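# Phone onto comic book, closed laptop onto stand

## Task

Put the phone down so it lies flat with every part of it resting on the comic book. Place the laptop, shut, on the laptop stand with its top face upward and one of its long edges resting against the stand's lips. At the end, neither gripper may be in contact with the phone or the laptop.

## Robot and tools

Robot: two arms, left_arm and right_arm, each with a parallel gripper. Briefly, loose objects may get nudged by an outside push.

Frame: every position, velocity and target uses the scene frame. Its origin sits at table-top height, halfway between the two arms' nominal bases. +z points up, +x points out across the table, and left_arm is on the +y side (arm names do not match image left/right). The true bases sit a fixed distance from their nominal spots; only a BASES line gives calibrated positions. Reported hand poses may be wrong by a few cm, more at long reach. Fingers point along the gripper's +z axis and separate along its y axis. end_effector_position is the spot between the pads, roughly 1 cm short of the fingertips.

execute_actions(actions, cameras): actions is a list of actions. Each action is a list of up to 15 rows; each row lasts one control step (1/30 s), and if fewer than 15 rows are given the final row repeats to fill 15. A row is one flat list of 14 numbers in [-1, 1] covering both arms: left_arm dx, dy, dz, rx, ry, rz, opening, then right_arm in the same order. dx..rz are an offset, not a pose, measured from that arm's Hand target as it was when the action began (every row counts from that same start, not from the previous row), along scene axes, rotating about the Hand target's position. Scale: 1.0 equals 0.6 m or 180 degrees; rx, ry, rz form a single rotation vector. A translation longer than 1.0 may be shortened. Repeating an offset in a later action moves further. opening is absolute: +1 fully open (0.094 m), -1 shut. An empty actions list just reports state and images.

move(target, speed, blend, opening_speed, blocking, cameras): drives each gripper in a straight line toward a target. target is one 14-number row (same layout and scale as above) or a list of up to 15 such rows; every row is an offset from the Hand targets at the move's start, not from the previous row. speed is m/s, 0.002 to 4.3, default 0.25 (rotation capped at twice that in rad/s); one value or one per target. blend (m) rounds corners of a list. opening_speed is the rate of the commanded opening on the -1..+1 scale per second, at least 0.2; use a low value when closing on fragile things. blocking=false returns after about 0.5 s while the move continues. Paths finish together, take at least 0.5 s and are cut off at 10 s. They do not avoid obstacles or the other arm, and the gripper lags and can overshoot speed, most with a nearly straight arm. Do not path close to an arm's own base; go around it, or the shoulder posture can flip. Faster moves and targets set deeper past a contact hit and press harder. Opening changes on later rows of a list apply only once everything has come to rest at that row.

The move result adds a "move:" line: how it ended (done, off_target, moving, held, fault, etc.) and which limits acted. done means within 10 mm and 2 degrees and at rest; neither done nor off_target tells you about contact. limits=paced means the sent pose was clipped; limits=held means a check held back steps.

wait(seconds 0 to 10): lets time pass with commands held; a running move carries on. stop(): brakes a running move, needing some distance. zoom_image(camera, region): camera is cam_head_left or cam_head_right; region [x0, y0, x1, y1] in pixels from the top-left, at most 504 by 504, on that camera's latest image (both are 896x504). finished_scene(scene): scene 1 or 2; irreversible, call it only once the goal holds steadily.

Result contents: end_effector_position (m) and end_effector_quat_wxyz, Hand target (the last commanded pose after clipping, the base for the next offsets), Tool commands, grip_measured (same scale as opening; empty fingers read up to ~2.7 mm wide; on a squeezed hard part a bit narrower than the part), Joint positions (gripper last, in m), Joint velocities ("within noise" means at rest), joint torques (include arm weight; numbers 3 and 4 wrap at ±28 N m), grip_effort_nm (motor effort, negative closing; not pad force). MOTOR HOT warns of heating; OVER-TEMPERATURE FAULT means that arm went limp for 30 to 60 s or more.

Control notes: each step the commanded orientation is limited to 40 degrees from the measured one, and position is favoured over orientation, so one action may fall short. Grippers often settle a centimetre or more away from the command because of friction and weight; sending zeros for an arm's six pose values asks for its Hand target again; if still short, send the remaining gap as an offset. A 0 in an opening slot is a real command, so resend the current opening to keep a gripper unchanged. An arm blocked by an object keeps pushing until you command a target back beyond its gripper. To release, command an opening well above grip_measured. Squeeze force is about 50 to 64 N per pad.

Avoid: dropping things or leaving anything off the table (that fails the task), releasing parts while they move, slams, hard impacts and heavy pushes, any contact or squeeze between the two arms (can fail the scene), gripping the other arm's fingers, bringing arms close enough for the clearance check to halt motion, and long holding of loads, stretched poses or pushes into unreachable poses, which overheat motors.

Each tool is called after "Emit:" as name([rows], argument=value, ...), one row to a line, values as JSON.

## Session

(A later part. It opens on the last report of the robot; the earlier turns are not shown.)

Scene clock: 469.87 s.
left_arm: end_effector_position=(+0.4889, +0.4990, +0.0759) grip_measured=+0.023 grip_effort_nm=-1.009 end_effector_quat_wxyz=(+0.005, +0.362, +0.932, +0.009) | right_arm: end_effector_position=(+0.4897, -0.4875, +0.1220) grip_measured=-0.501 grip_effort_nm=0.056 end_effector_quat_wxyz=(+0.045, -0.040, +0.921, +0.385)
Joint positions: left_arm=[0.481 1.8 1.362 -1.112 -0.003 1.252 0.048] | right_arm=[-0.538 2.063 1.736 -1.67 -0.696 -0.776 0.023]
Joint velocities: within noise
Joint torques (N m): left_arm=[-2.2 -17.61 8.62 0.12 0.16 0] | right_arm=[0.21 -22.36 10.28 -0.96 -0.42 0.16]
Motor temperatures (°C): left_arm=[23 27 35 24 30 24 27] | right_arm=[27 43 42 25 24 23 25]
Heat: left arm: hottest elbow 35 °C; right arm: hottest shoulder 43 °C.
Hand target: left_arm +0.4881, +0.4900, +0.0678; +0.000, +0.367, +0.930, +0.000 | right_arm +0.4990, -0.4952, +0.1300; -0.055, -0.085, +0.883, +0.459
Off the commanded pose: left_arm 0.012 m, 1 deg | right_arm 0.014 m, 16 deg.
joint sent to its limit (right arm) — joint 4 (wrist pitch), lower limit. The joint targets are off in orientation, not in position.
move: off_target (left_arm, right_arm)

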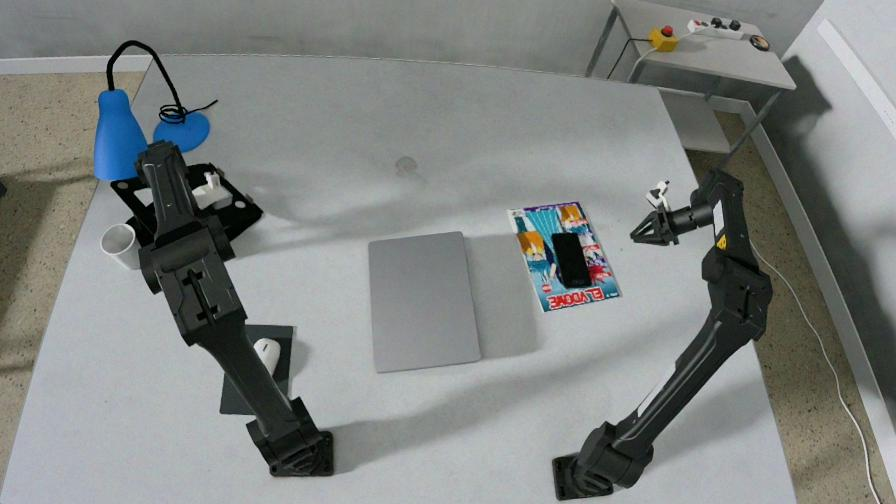

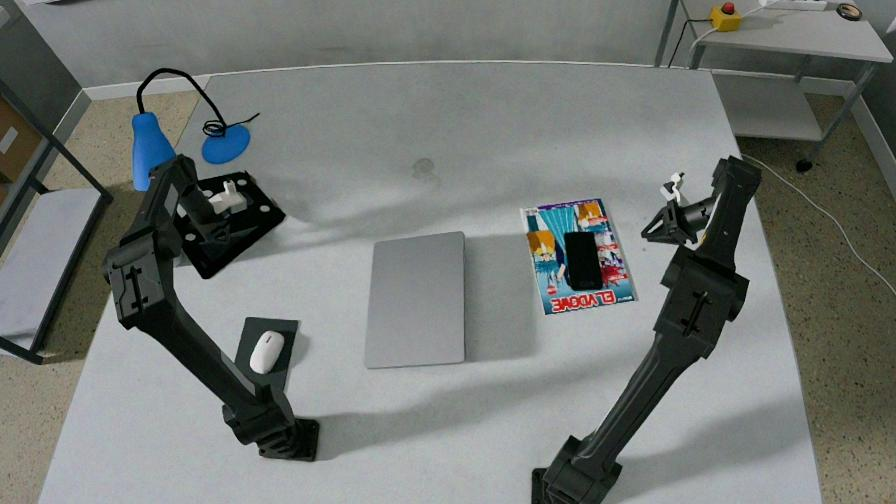

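Emit:
move([
  [0,0,0.12,0,0,0,-0.7,0,0,0,0,0,0,-0.5],
  [-0.05,-0.483,0.12,0,0,0.045,-0.7,0,0,0,0,0,0,-0.5],
], speed=0.12)

Emit:
zoom_image(camera="cam_head_left", region=[200, 150, 420, 330])

Emit:
zoom_image(camera="cam_head_right", region=[200, 150, 420, 330])

Scene clock: 478.97 s.
left_arm: end_effector_position=(+0.4471, +0.2033, +0.1069) grip_measured=+0.023 grip_effort_nm=-1.009 end_effector_quat_wxyz=(-0.047, +0.303, +0.952, -0.018) | right_arm: end_effector_position=(+0.4897, -0.4875, +0.1220) grip_measured=-0.501 grip_effort_nm=0.061 end_effector_quat_wxyz=(+0.045, -0.040, +0.921, +0.385)
Joint positions: left_arm=[-0.116 1.583 1.16 -1.247 0.015 0.531 0.048] | right_arm=[-0.538 2.063 1.736 -1.67 -0.696 -0.776 0.023]
Joint velocities: within noise
Joint torques (N m): left_arm=[-2.49 -20.01 10.63 0.62 -0.4 -0.17] | right_arm=[0.21 -22.42 10.29 -0.95 -0.43 0.17]
Motor temperatures (°C): left_arm=[23 27 35 24 30 24 28] | right_arm=[27 43 42 25 24 23 25]
Heat: left arm: hottest elbow 35 °C; right arm: hottest shoulder 43 °C.
Hand target: left_arm +0.4583, +0.2003, +0.1398; +0.000, +0.300, +0.954, +0.000 | right_arm +0.4990, -0.4952, +0.1300; -0.055, -0.085, +0.883, +0.459
Off the commanded pose: left_arm 0.035 m, 6 deg | right_arm 0.014 m, 16 deg.
joint sent to its limit (right arm) — joint 4 (wrist pitch), lower limit. The joint targets are off in orientation, not in position.
move: off_target (left_arm, right_arm)

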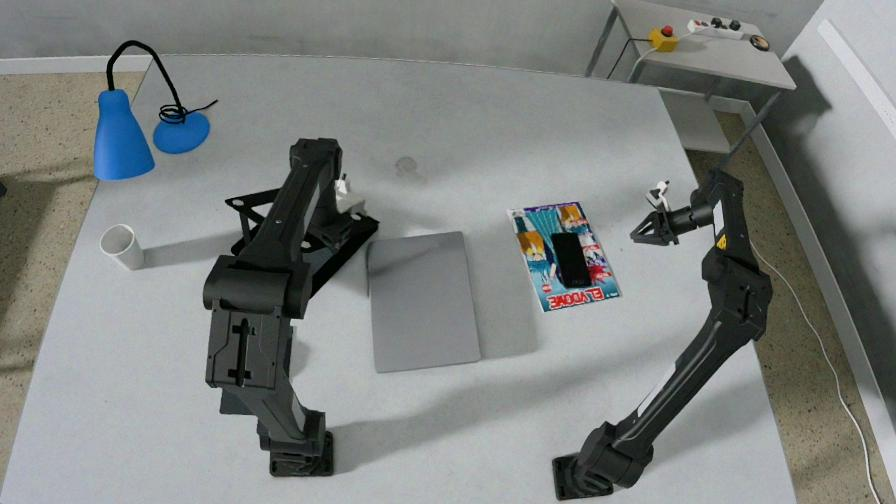

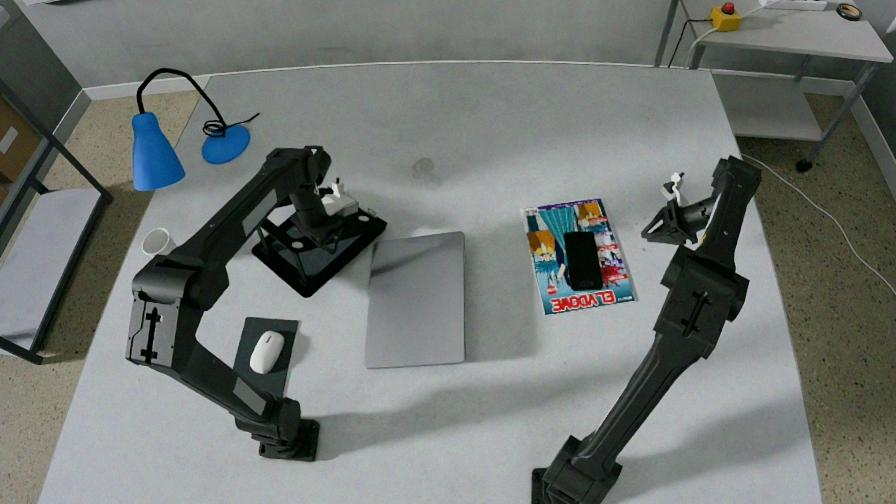

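Scaled by 2.291.

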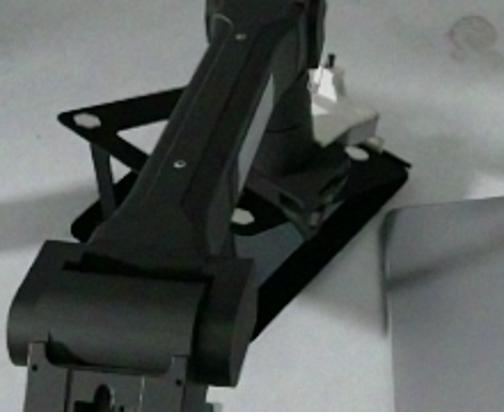

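Scaled by 2.291.

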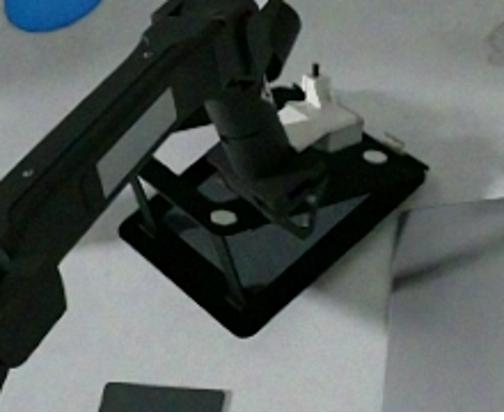

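Emit:
move([
  [0.133,0.1,0.01,0,0,0,-0.7,0,0,0,0,0,0,-0.5],
  [0.133,0.1,-0.06,0,0,0,-0.7,0,0,0,0,0,0,-0.5],
], speed=0.1)

Emit:
zoom_image(camera="cam_head_left", region=[200, 150, 420, 330])

Emit:
zoom_image(camera="cam_head_right", region=[200, 150, 420, 330])

Scene clock: 487.27 s.
left_arm: end_effector_position=(+0.5168, +0.2525, +0.0889) grip_measured=+0.023 grip_effort_nm=-1.009 end_effector_quat_wxyz=(-0.023, +0.303, +0.953, -0.010) | right_arm: end_effector_position=(+0.4897, -0.4875, +0.1220) grip_measured=-0.501 grip_effort_nm=0.056 end_effector_quat_wxyz=(+0.045, -0.040, +0.921, +0.385)
Joint positions: left_arm=[-0.006 1.736 1.309 -1.194 0.004 0.638 0.048] | right_arm=[-0.538 2.063 1.736 -1.67 -0.696 -0.776 0.023]
Joint velocities: within noise
Joint torques (N m): left_arm=[-0.56 -17.67 13.7 0.43 -0.12 0.1] | right_arm=[0.26 -22.42 10.29 -0.94 -0.42 0.17]
Motor temperatures (°C): left_arm=[23 28 35 24 30 24 28] | right_arm=[27 43 42 25 24 23 25]
Heat: left arm: hottest elbow 35 °C; right arm: hottest shoulder 43 °C.
Hand target: left_arm +0.5381, +0.2602, +0.1038; +0.000, +0.300, +0.954, +0.000 | right_arm +0.4990, -0.4952, +0.1300; -0.055, -0.085, +0.883, +0.459
Off the commanded pose: left_arm 0.027 m, 3 deg | right_arm 0.014 m, 16 deg.
joint sent to its limit (right arm) — joint 4 (wrist pitch), lower limit. The joint targets are off in orientation, not in position.
move: off_target (left_arm, right_arm)

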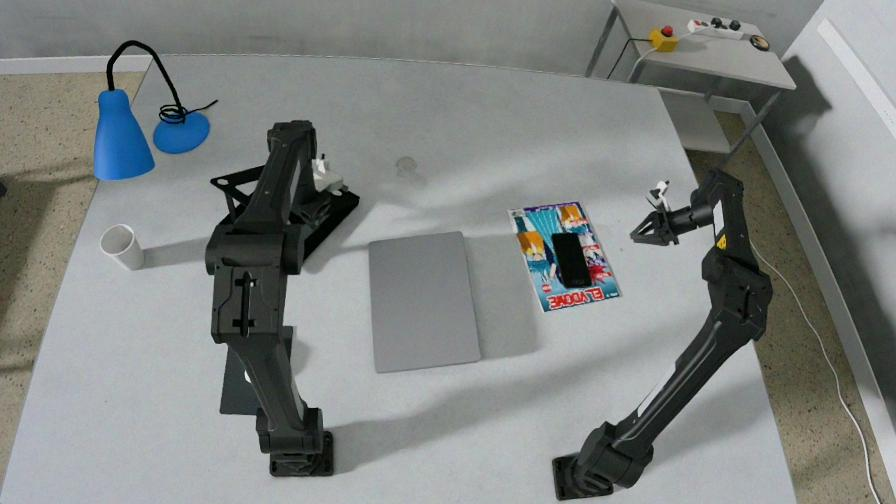

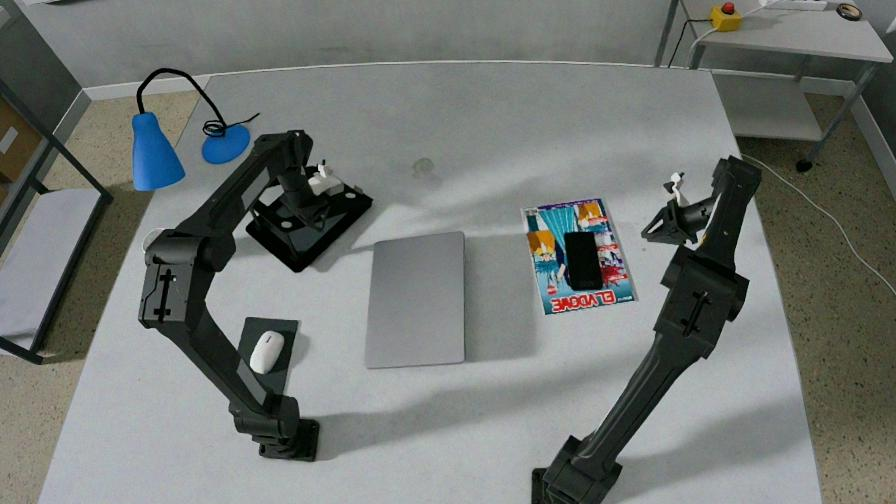

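Scaled by 2.291.

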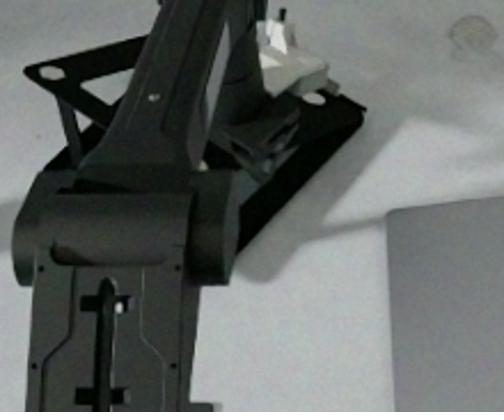

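Scaled by 2.291.

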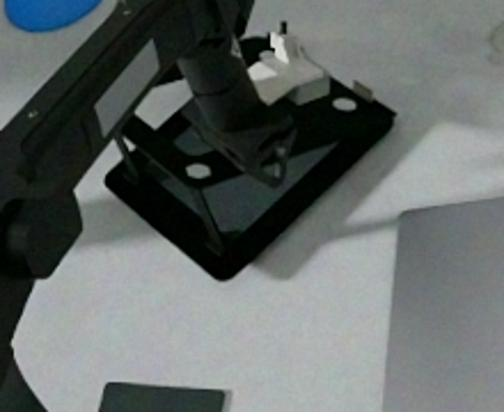

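Emit:
move([
  [0,0,-0.05,0,0,0,-0.7,0,0,0,0,0,0,-0.5],
], speed=0.06)

Emit:
zoom_image(camera="cam_head_right", region=[200, 150, 420, 330])

Scene clock: 490.40 s.
left_arm: end_effector_position=(+0.5311, +0.2537, +0.0791) grip_measured=+0.023 grip_effort_nm=-1.009 end_effector_quat_wxyz=(-0.004, +0.302, +0.953, -0.001) | right_arm: end_effector_position=(+0.4897, -0.4875, +0.1220) grip_measured=-0.501 grip_effort_nm=0.056 end_effector_quat_wxyz=(+0.045, -0.040, +0.921, +0.385)
Joint positions: left_arm=[-0.006 1.756 1.309 -1.133 -0.001 0.636 0.048] | right_arm=[-0.538 2.063 1.736 -1.67 -0.696 -0.776 0.023]
Joint velocities: within noise
Joint torques (N m): left_arm=[-0.79 -16.09 10.25 0.81 0.13 0.13] | right_arm=[0.26 -22.42 10.28 -0.94 -0.43 0.16]
Motor temperatures (°C): left_arm=[23 28 35 24 30 24 28] | right_arm=[27 43 42 25 24 23 25]
Heat: left arm: hottest elbow 35 °C; right arm: hottest shoulder 43 °C.
Hand target: left_arm +0.5380, +0.2602, +0.0739; +0.000, +0.300, +0.954, +0.000 | right_arm +0.4990, -0.4952, +0.1300; -0.055, -0.085, +0.883, +0.459
Off the commanded pose: left_arm 0.011 m, 1 deg | right_arm 0.014 m, 16 deg.
joint sent to its limit (right arm) — joint 4 (wrist pitch), lower limit. The joint targets are off in orientation, not in position.
move: off_target (left_arm, right_arm)

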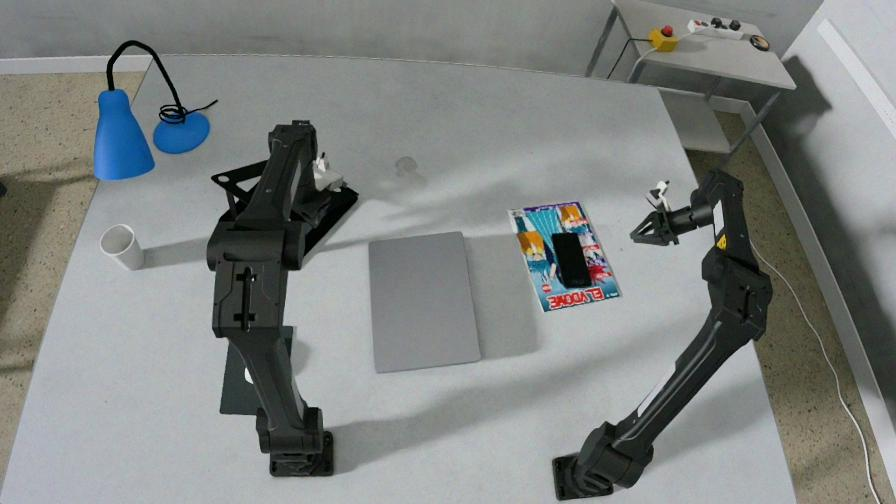

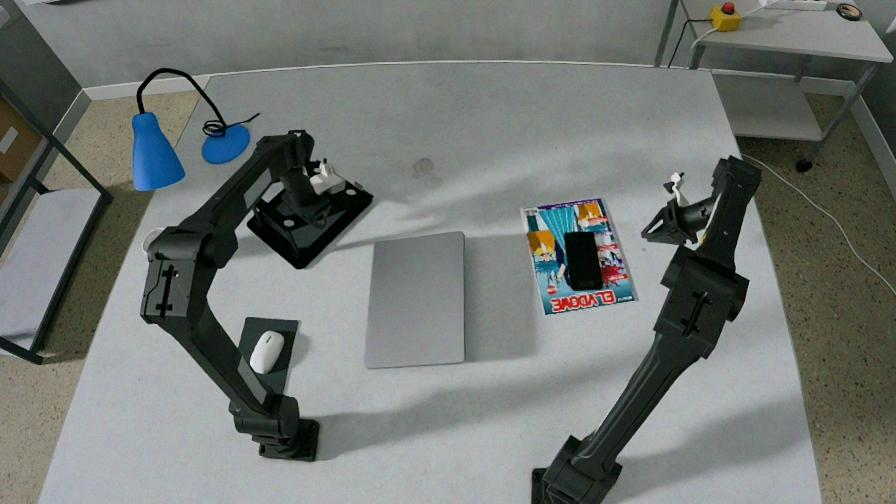

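Scaled by 2.291.

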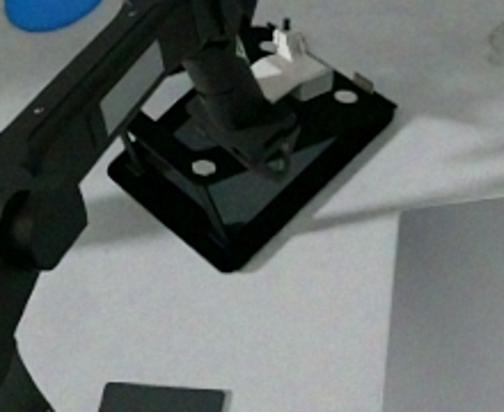

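Emit:
move([
  [0,0,-0.01,0,0,0,-0.7,0,0,0,0,0,0,-0.5],
  [0,0,-0.01,0,0,0,0.5,0,0,0,0,0,0,-0.5],
  [0,0,0.25,0,0,0,0.5,0,0,0,0,0,0,-0.5],
  [-0.37,-0.03,0.25,0,0,0,0.5,0,0,0,0,0,0,-0.5],
], speed=0.2, opening_speed=0.8)

Emit:
zoom_image(camera="cam_head_left", region=[200, 150, 420, 330])

Emit:
zoom_image(camera="cam_head_right", region=[200, 150, 420, 330])

Scene clock: 499.80 s.
left_arm: end_effector_position=(+0.3222, +0.2472, +0.2254) grip_measured=+0.498 grip_effort_nm=0.110 end_effector_quat_wxyz=(+0.006, +0.297, +0.955, +0.003) | right_arm: end_effector_position=(+0.4897, -0.4875, +0.1220) grip_measured=-0.501 grip_effort_nm=0.061 end_effector_quat_wxyz=(+0.045, -0.040, +0.921, +0.385)
Joint positions: left_arm=[-0.013 1.091 1.021 -1.488 -0.002 0.619 0.07] | right_arm=[-0.538 2.063 1.736 -1.67 -0.696 -0.776 0.023]
Joint velocities: within noise
Joint torques (N m): left_arm=[-2.67 -8.35 9.52 0.05 0.12 -0.07] | right_arm=[0.15 -22.3 10.29 -0.95 -0.43 0.16]
Motor temperatures (°C): left_arm=[23 28 35 24 29 24 28] | right_arm=[27 43 42 25 24 23 25]
Heat: left arm: hottest elbow 35 °C; right arm: hottest shoulder 43 °C.
Hand target: left_arm +0.3161, +0.2422, +0.2237; +0.000, +0.300, +0.954, +0.000 | right_arm +0.4990, -0.4952, +0.1300; -0.055, -0.085, +0.883, +0.459
Off the commanded pose: left_arm 0.008 m, 1 deg | right_arm 0.014 m, 16 deg.
joint sent to its limit (right arm) — joint 4 (wrist pitch), lower limit. The joint targets are off in orientation, not in position.
move: off_target (right_arm); target 2's new opening was sent with left_arm's hand 0.012 m and 0 deg from that target

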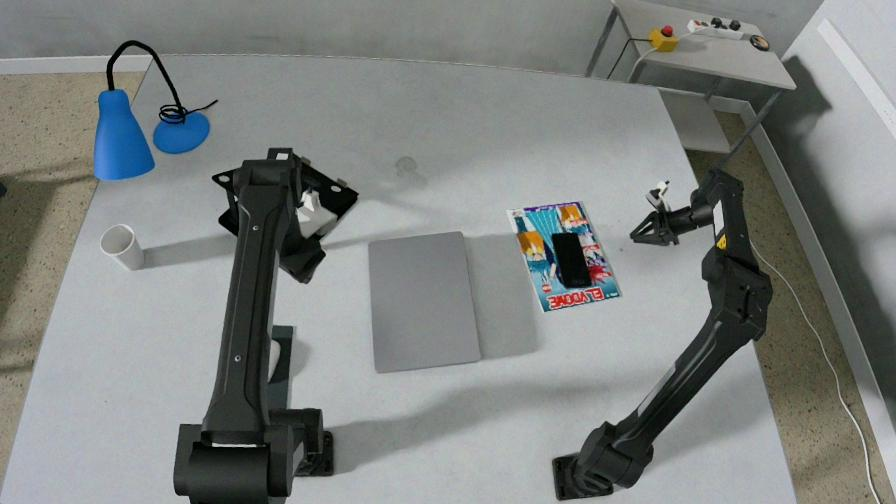

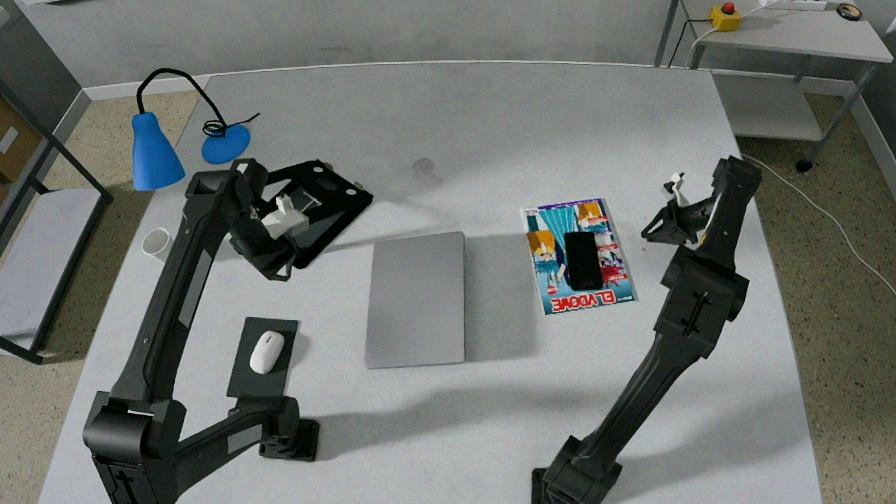

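Scaled by 2.291.

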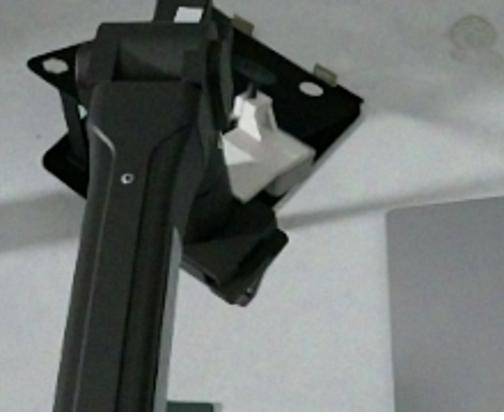

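Scaled by 2.291.

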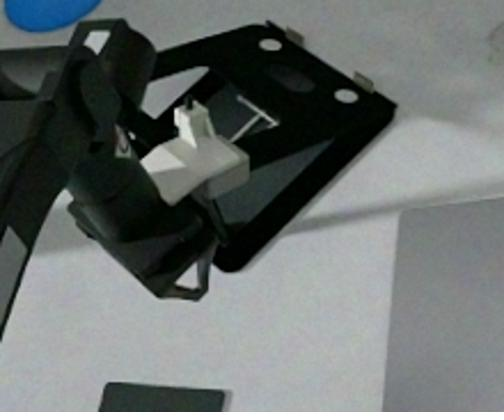

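Emit:
zoom_image(camera="cam_head_left", region=[350, 215, 550, 385])

Emit:
zoom_image(camera="cam_head_right", region=[350, 215, 550, 385])

Scaled by 2.520.

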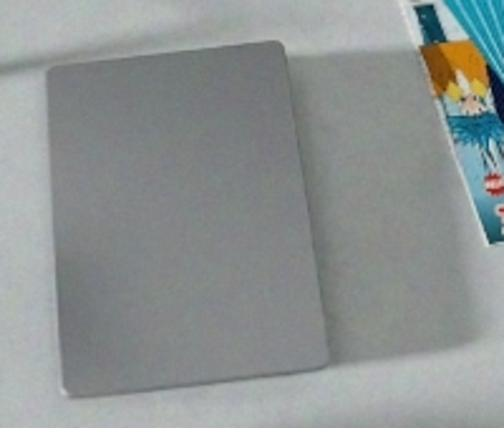

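Scaled by 2.520.

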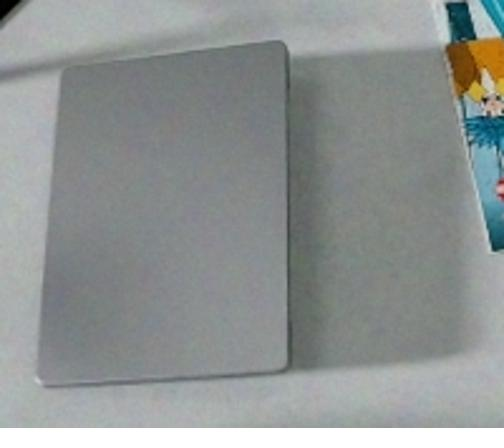

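Emit:
move([
  [0.0,0.06,0.0,-0.409,0.129,0.164,0.6,-0.298,0.425,0.117,0.112,0.005,-0.065,0.6],
  [0.0,0.06,0.0,-0.409,0.129,0.164,0.6,-0.298,0.425,-0.08,0.112,0.005,-0.065,0.6],
], speed=0.25)

Emit:
zoom_image(camera="cam_head_left", region=[350, 215, 590, 385])

Emit:
zoom_image(camera="cam_head_right", region=[350, 215, 590, 385])

Scene clock: 543.83 s.
left_arm: end_effector_position=(+0.3199, +0.2754, +0.2269) grip_measured=+0.598 grip_effort_nm=0.125 end_effector_quat_wxyz=(+0.133, -0.077, +0.859, -0.489) | right_arm: end_effector_position=(+0.3206, -0.2440, +0.0876) grip_measured=+0.599 grip_effort_nm=0.066 end_effector_quat_wxyz=(+0.005, +0.003, +0.793, +0.609)
Joint positions: left_arm=[0.605 1.256 0.894 -1.668 0.998 0.708 0.075] | right_arm=[-0.286 1.804 0.906 -1.452 -1.198 -0.819 0.075]
Joint velocities: within noise
Joint torques (N m): left_arm=[-0.09 -7.59 7.84 -0.9 0.61 -0.02] | right_arm=[1.2 -12.69 4.27 -0.64 -0.45 0.07]
Motor temperatures (°C): left_arm=[23 26 35 24 29 24 27] | right_arm=[27 43 42 25 24 23 25]
Heat: left arm: hottest elbow 35 °C; right arm: hottest shoulder 43 °C.
Hand target: left_arm +0.3160, +0.2781, +0.2238; +0.000, +0.000, +0.787, -0.617 | right_arm +0.3201, -0.2401, +0.0819; +0.001, +0.000, +0.793, +0.610
Off the commanded pose: left_arm 0.006 m, 24 deg | right_arm 0.007 m, 1 deg.
joint sent to its limit (left arm) — joint 4 (wrist pitch), lower limit. The joint targets are off in orientation, not in position.
move: off_target (left_arm)

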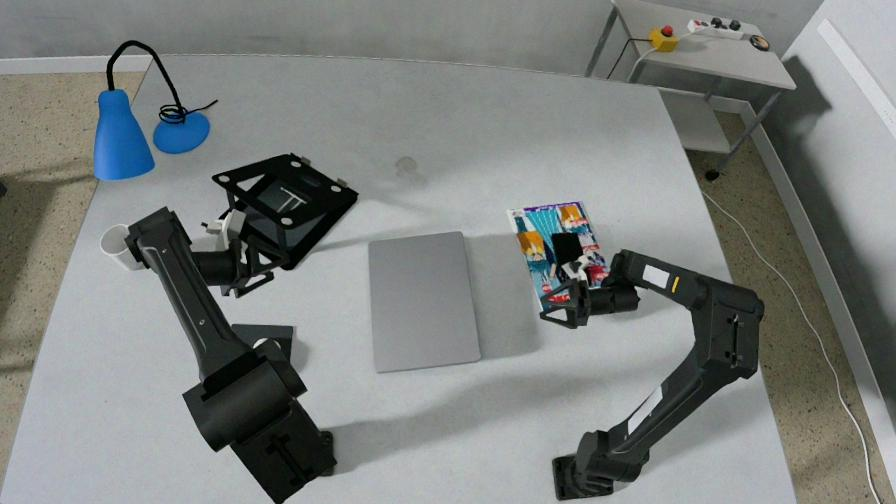

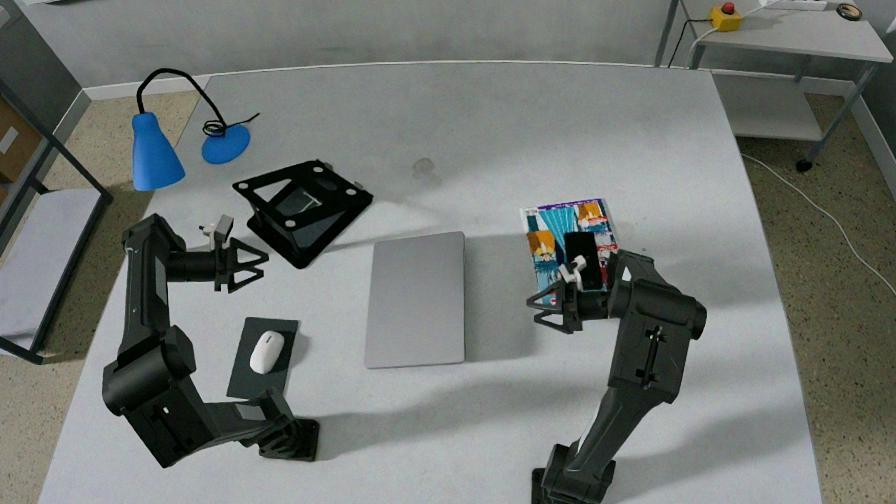

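Scaled by 2.100.

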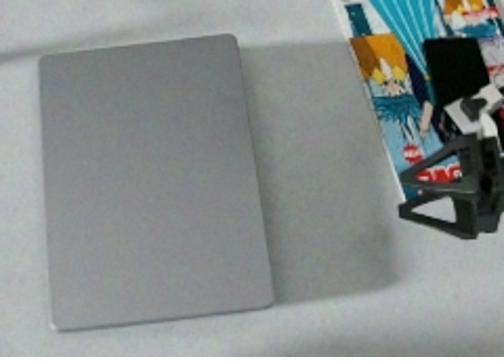

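Scaled by 2.100.

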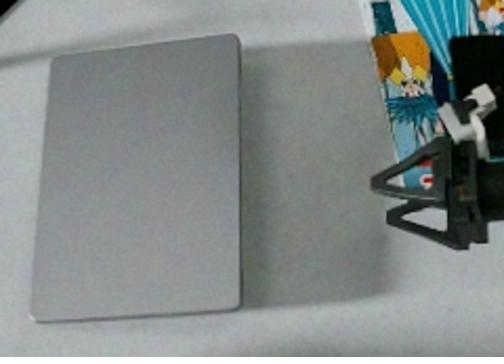

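Emit:
move([
  [0,0,0,0,0,0,0.6,0.07,0.06,0.0,0,0,0,0.6],
  [0,0,0,0,0,0,0.6,0.07,0.18,-0.01,0,0,0,0.6],
], speed=0.12)

Emit:
zoom_image(camera="cam_head_left", region=[430, 235, 590, 365])

Emit:
zoom_image(camera="cam_head_right", region=[430, 235, 590, 365])

Scene clock: 550.30 s.
left_arm: end_effector_position=(+0.3200, +0.2755, +0.2268) grip_measured=+0.598 grip_effort_nm=0.125 end_effector_quat_wxyz=(+0.134, -0.077, +0.858, -0.490) | right_arm: end_effector_position=(+0.3664, -0.1362, +0.0718) grip_measured=+0.599 grip_effort_nm=0.061 end_effector_quat_wxyz=(-0.002, +0.006, +0.792, +0.610)
Joint positions: left_arm=[0.605 1.256 0.894 -1.668 0.999 0.708 0.075] | right_arm=[0.013 1.745 0.832 -0.567 -1.312 0.104 0.075]
Joint velocities: within noise
Joint torques (N m): left_arm=[-0.03 -8.18 8.16 -0.95 0.56 -0.01] | right_arm=[1.2 -16.67 4.3 0.61 -0.5 0.13]
Motor temperatures (°C): left_arm=[23 26 34 24 29 24 27] | right_arm=[27 42 41 25 25 23 25]
Heat: left arm: hottest elbow 34 °C; right arm: hottest shoulder 42 °C.
Hand target: left_arm +0.3160, +0.2782, +0.2239; +0.000, +0.000, +0.787, -0.617 | right_arm +0.3621, -0.1321, +0.0759; +0.001, +0.000, +0.793, +0.610
Off the commanded pose: left_arm 0.006 m, 24 deg | right_arm 0.007 m, 1 deg.
joint sent to its limit (left arm) — joint 4 (wrist pitch), lower limit. The joint targets are off in orientation, not in position.
move: off_target (left_arm)

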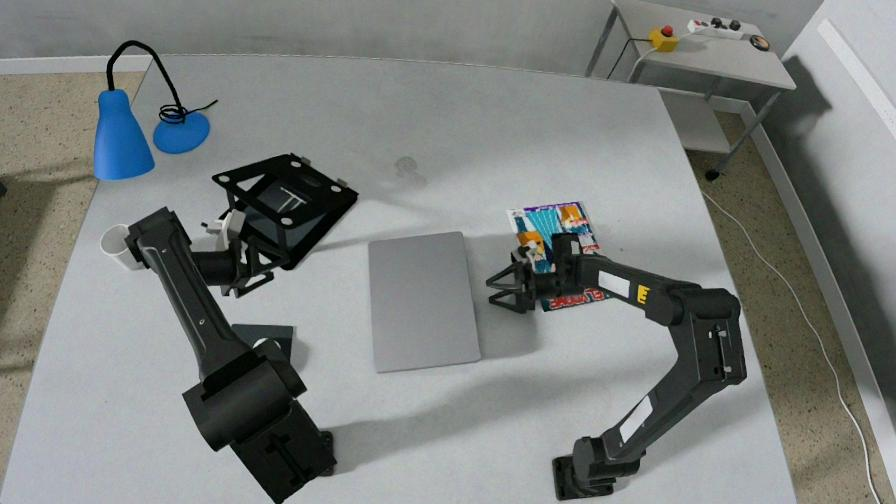

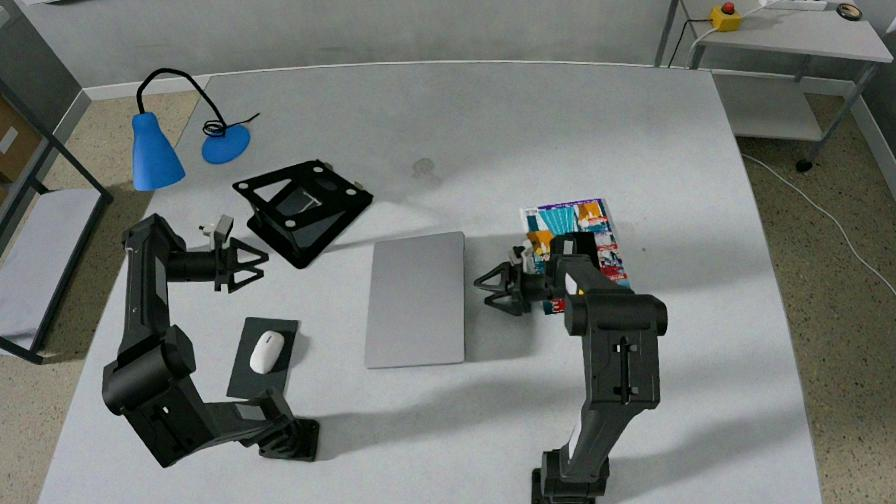

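Scaled by 3.150.

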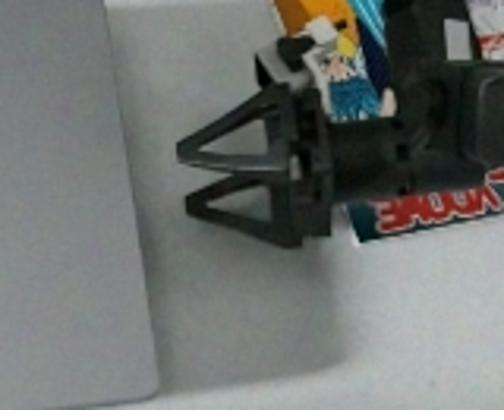

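Scaled by 3.150.

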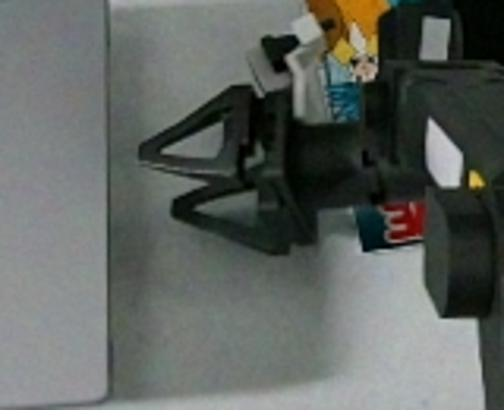

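Emit:
move([
  [0,0,0,0,0,0,0.6,-0.01,0,-0.035,0,0,0,0.6],
  [0,0,0,0,0,0,0.6,-0.01,0.1,-0.035,0,0,0,0.6],
], speed=0.08)

Emit:
zoom_image(camera="cam_head_left", region=[430, 235, 590, 365])

Emit:
zoom_image(camera="cam_head_right", region=[430, 235, 590, 365])

Scene clock: 566.43 s.
left_arm: end_effector_position=(+0.3200, +0.2755, +0.2268) grip_measured=+0.598 grip_effort_nm=0.129 end_effector_quat_wxyz=(+0.134, -0.077, +0.858, -0.490) | right_arm: end_effector_position=(+0.3624, -0.0756, +0.0608) grip_measured=+0.599 grip_effort_nm=0.066 end_effector_quat_wxyz=(+0.008, -0.001, +0.792, +0.610)
Joint positions: left_arm=[0.605 1.256 0.894 -1.668 0.999 0.708 0.075] | right_arm=[0.168 1.745 0.721 0.061 -1.256 0.617 0.075]
Joint velocities: within noise
Joint torques (N m): left_arm=[-0.21 -9.29 8.02 -1.02 0.59 0.01] | right_arm=[1.26 -14.15 4.11 1.37 -0.39 0.2]
Motor temperatures (°C): left_arm=[23 26 33 24 29 24 27] | right_arm=[26 41 39 25 25 23 25]
Heat: left arm: hottest elbow 33 °C; right arm: hottest shoulder 41 °C.
Hand target: left_arm +0.3160, +0.2782, +0.2239; +0.000, +0.000, +0.787, -0.617 | right_arm +0.3561, -0.0721, +0.0549; +0.001, +0.000, +0.793, +0.610
Off the commanded pose: left_arm 0.006 m, 24 deg | right_arm 0.009 m, 1 deg.
joint sent to its limit (left arm) — joint 4 (wrist pitch), lower limit. The joint targets are off in orientation, not in position.
move: off_target (left_arm)

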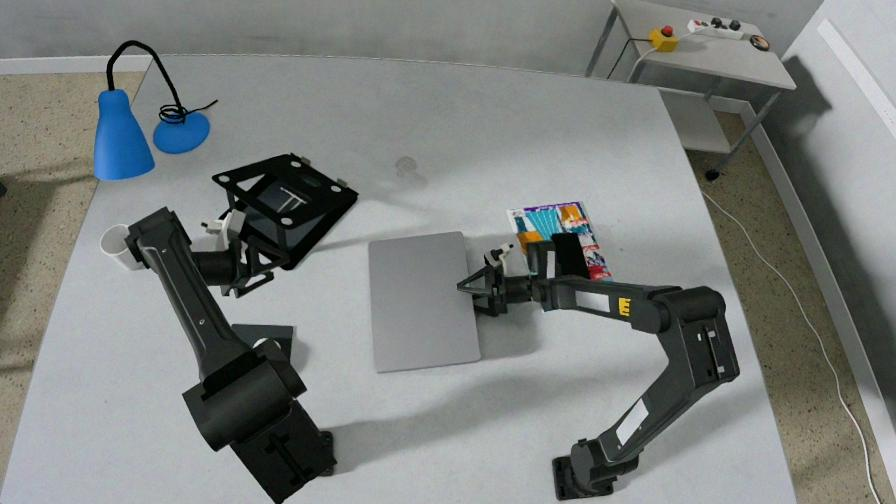

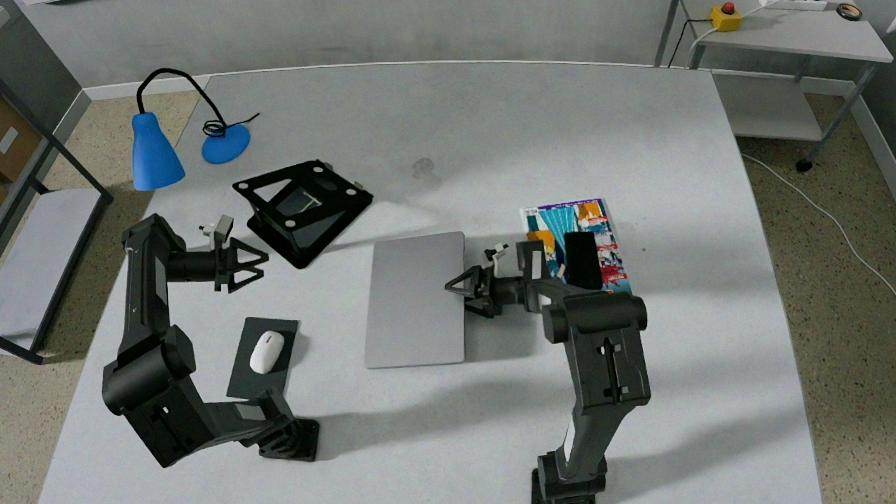

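Scaled by 3.150.

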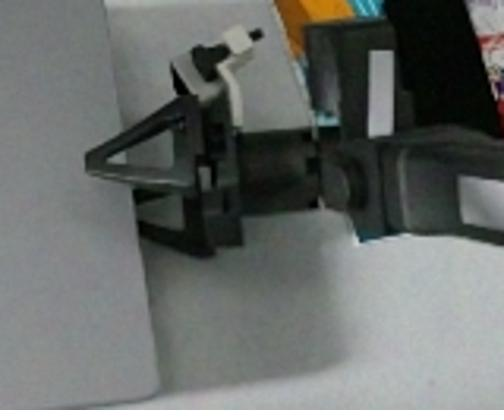

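Scaled by 3.150.

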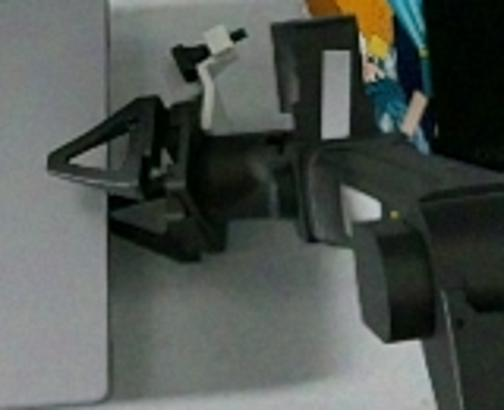

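Emit:
move([
  [0,0,0,0,0,0,0.6,0,0.055,0,0,0,0,0.6],
  [0,0,0,0,0,0,0.6,0,0.055,0,0,0,0,-0.75],
], speed=0.08, opening_speed=0.3)

Emit:
zoom_image(camera="cam_head_left", region=[350, 215, 590, 385])

Scene clock: 575.33 s.
left_arm: end_effector_position=(+0.3200, +0.2755, +0.2268) grip_measured=+0.598 grip_effort_nm=0.125 end_effector_quat_wxyz=(+0.133, -0.078, +0.858, -0.490) | right_arm: end_effector_position=(+0.3575, -0.0439, +0.0509) grip_measured=-0.646 grip_effort_nm=-1.023 end_effector_quat_wxyz=(+0.010, -0.007, +0.794, +0.608)
Joint positions: left_arm=[0.605 1.256 0.894 -1.668 0.999 0.708 0.075] | right_arm=[0.249 1.781 0.698 0.277 -1.201 0.775 0.017]
Joint velocities: within noise
Joint torques (N m): left_arm=[-0.67 -7.47 7.99 -0.85 0.53 -0.02] | right_arm=[1.2 -15.74 4.81 1.11 -0.41 0.37]
Motor temperatures (°C): left_arm=[23 26 33 24 29 24 27] | right_arm=[26 40 38 25 25 23 25]
Heat: left arm: hottest elbow 33 °C; right arm: hottest shoulder 40 °C.
Hand target: left_arm +0.3160, +0.2782, +0.2238; +0.000, +0.000, +0.787, -0.617 | right_arm +0.3562, -0.0392, +0.0549; +0.001, +0.000, +0.793, +0.610
Off the commanded pose: left_arm 0.006 m, 24 deg | right_arm 0.006 m, 1 deg.
joint sent to its limit (left arm) — joint 4 (wrist pitch), lower limit. The joint targets are off in orientation, not in position.
move: off_target (left_arm); target 2's new opening was sent with right_arm's hand 0.015 m and 2 deg from that target

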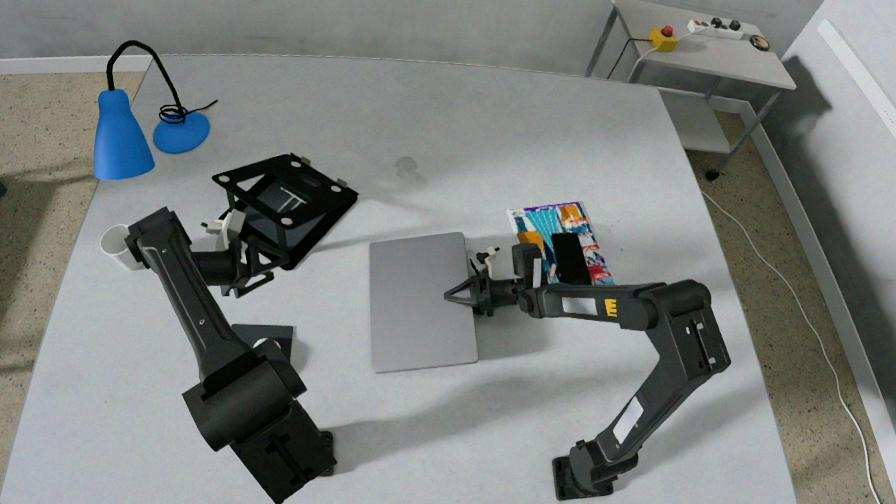

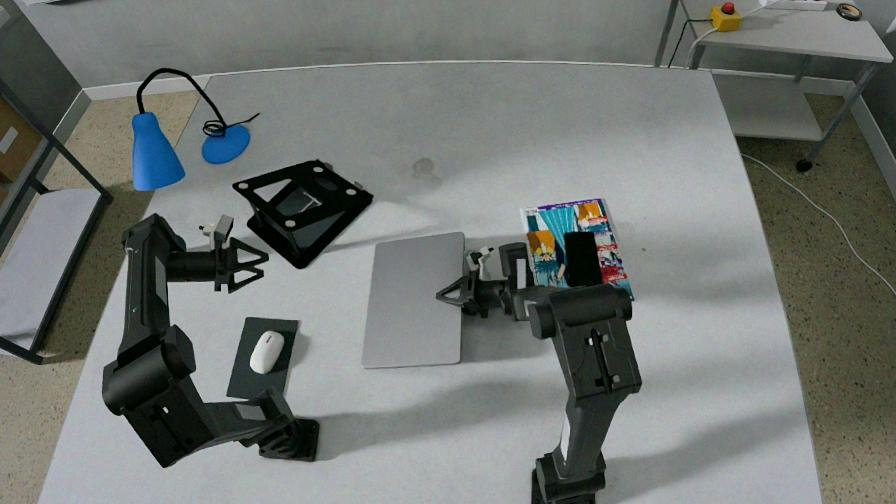

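Scaled by 2.100.

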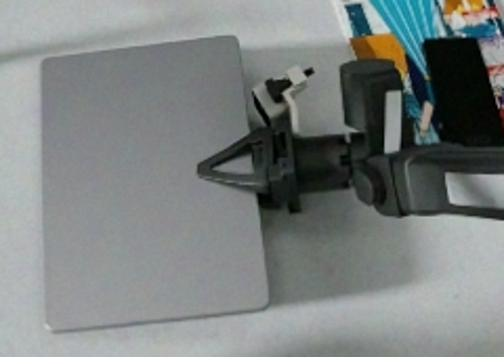

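Emit:
move([
  [0,0,0,0,0,0,0.6,0,0,0.1,0,0,0,-0.8],
  [0,0,0,0,0,0,0.6,0,0,0.26,0.1,0,0,-0.8],
], speed=0.1)

Emit:
zoom_image(camera="cam_head_left", region=[350, 215, 590, 385])

Emit:
zoom_image(camera="cam_head_right", region=[350, 215, 590, 385])

Scene clock: 587.47 s.
left_arm: end_effector_position=(+0.3200, +0.2755, +0.2268) grip_measured=+0.598 grip_effort_nm=0.125 end_effector_quat_wxyz=(+0.133, -0.078, +0.858, -0.490) | right_arm: end_effector_position=(+0.3462, -0.0381, +0.1699) grip_measured=-0.662 grip_effort_nm=-1.033 end_effector_quat_wxyz=(-0.051, +0.048, +0.702, +0.709)
Joint positions: left_arm=[0.605 1.256 0.894 -1.668 0.999 0.708 0.075] | right_arm=[0.255 1.677 0.612 1.103 -1.314 1.747 0.016]
Joint velocities: within noise
Joint torques (N m): left_arm=[-0.21 -8.23 8.08 -0.77 0.57 -0.01] | right_arm=[-0.03 -17.55 7.25 3.66 0.08 0.21]
Motor temperatures (°C): left_arm=[23 26 32 24 29 24 27] | right_arm=[26 39 37 25 25 23 26]
Heat: left arm: hottest elbow 32 °C; right arm: hottest shoulder 39 °C.
Hand target: left_arm +0.3160, +0.2782, +0.2238; +0.000, +0.000, +0.787, -0.617 | right_arm +0.3561, -0.0391, +0.2110; +0.001, +0.000, +0.688, +0.726
Off the commanded pose: left_arm 0.006 m, 24 deg | right_arm 0.042 m, 8 deg.
joint sent to its limit (left arm) — joint 4 (wrist pitch), lower limit. The joint targets are off in orientation, not in position.
move: off_target (left_arm, right_arm)

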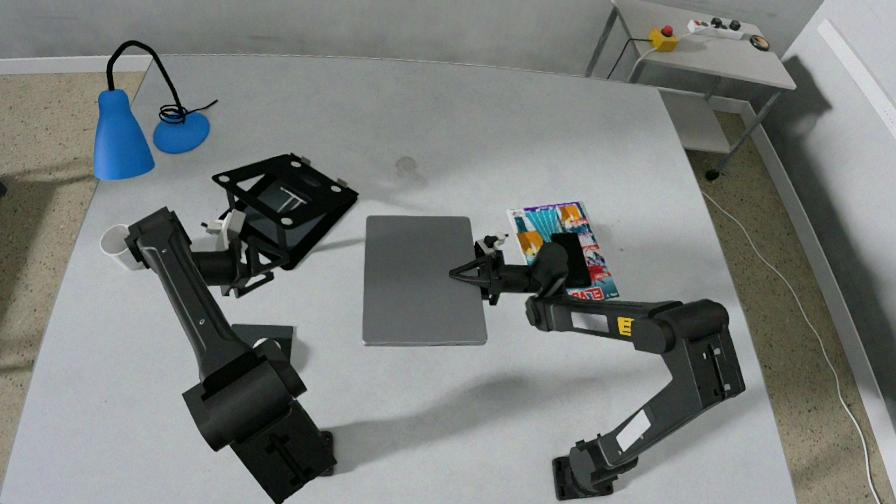

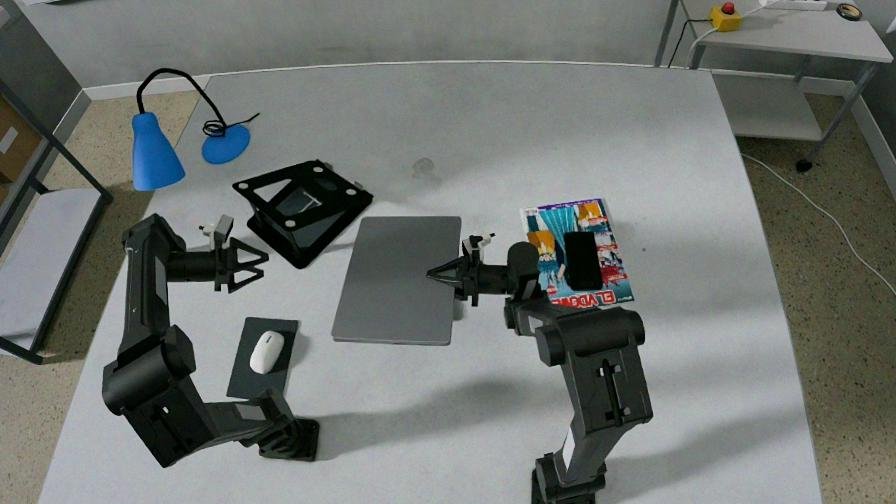

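Scaled by 2.100.

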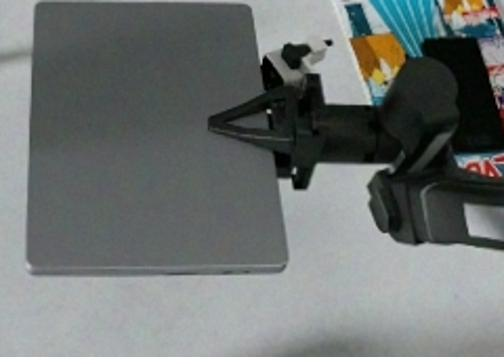

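Scaled by 2.100.

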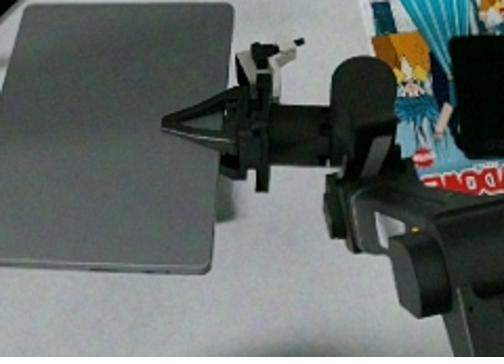

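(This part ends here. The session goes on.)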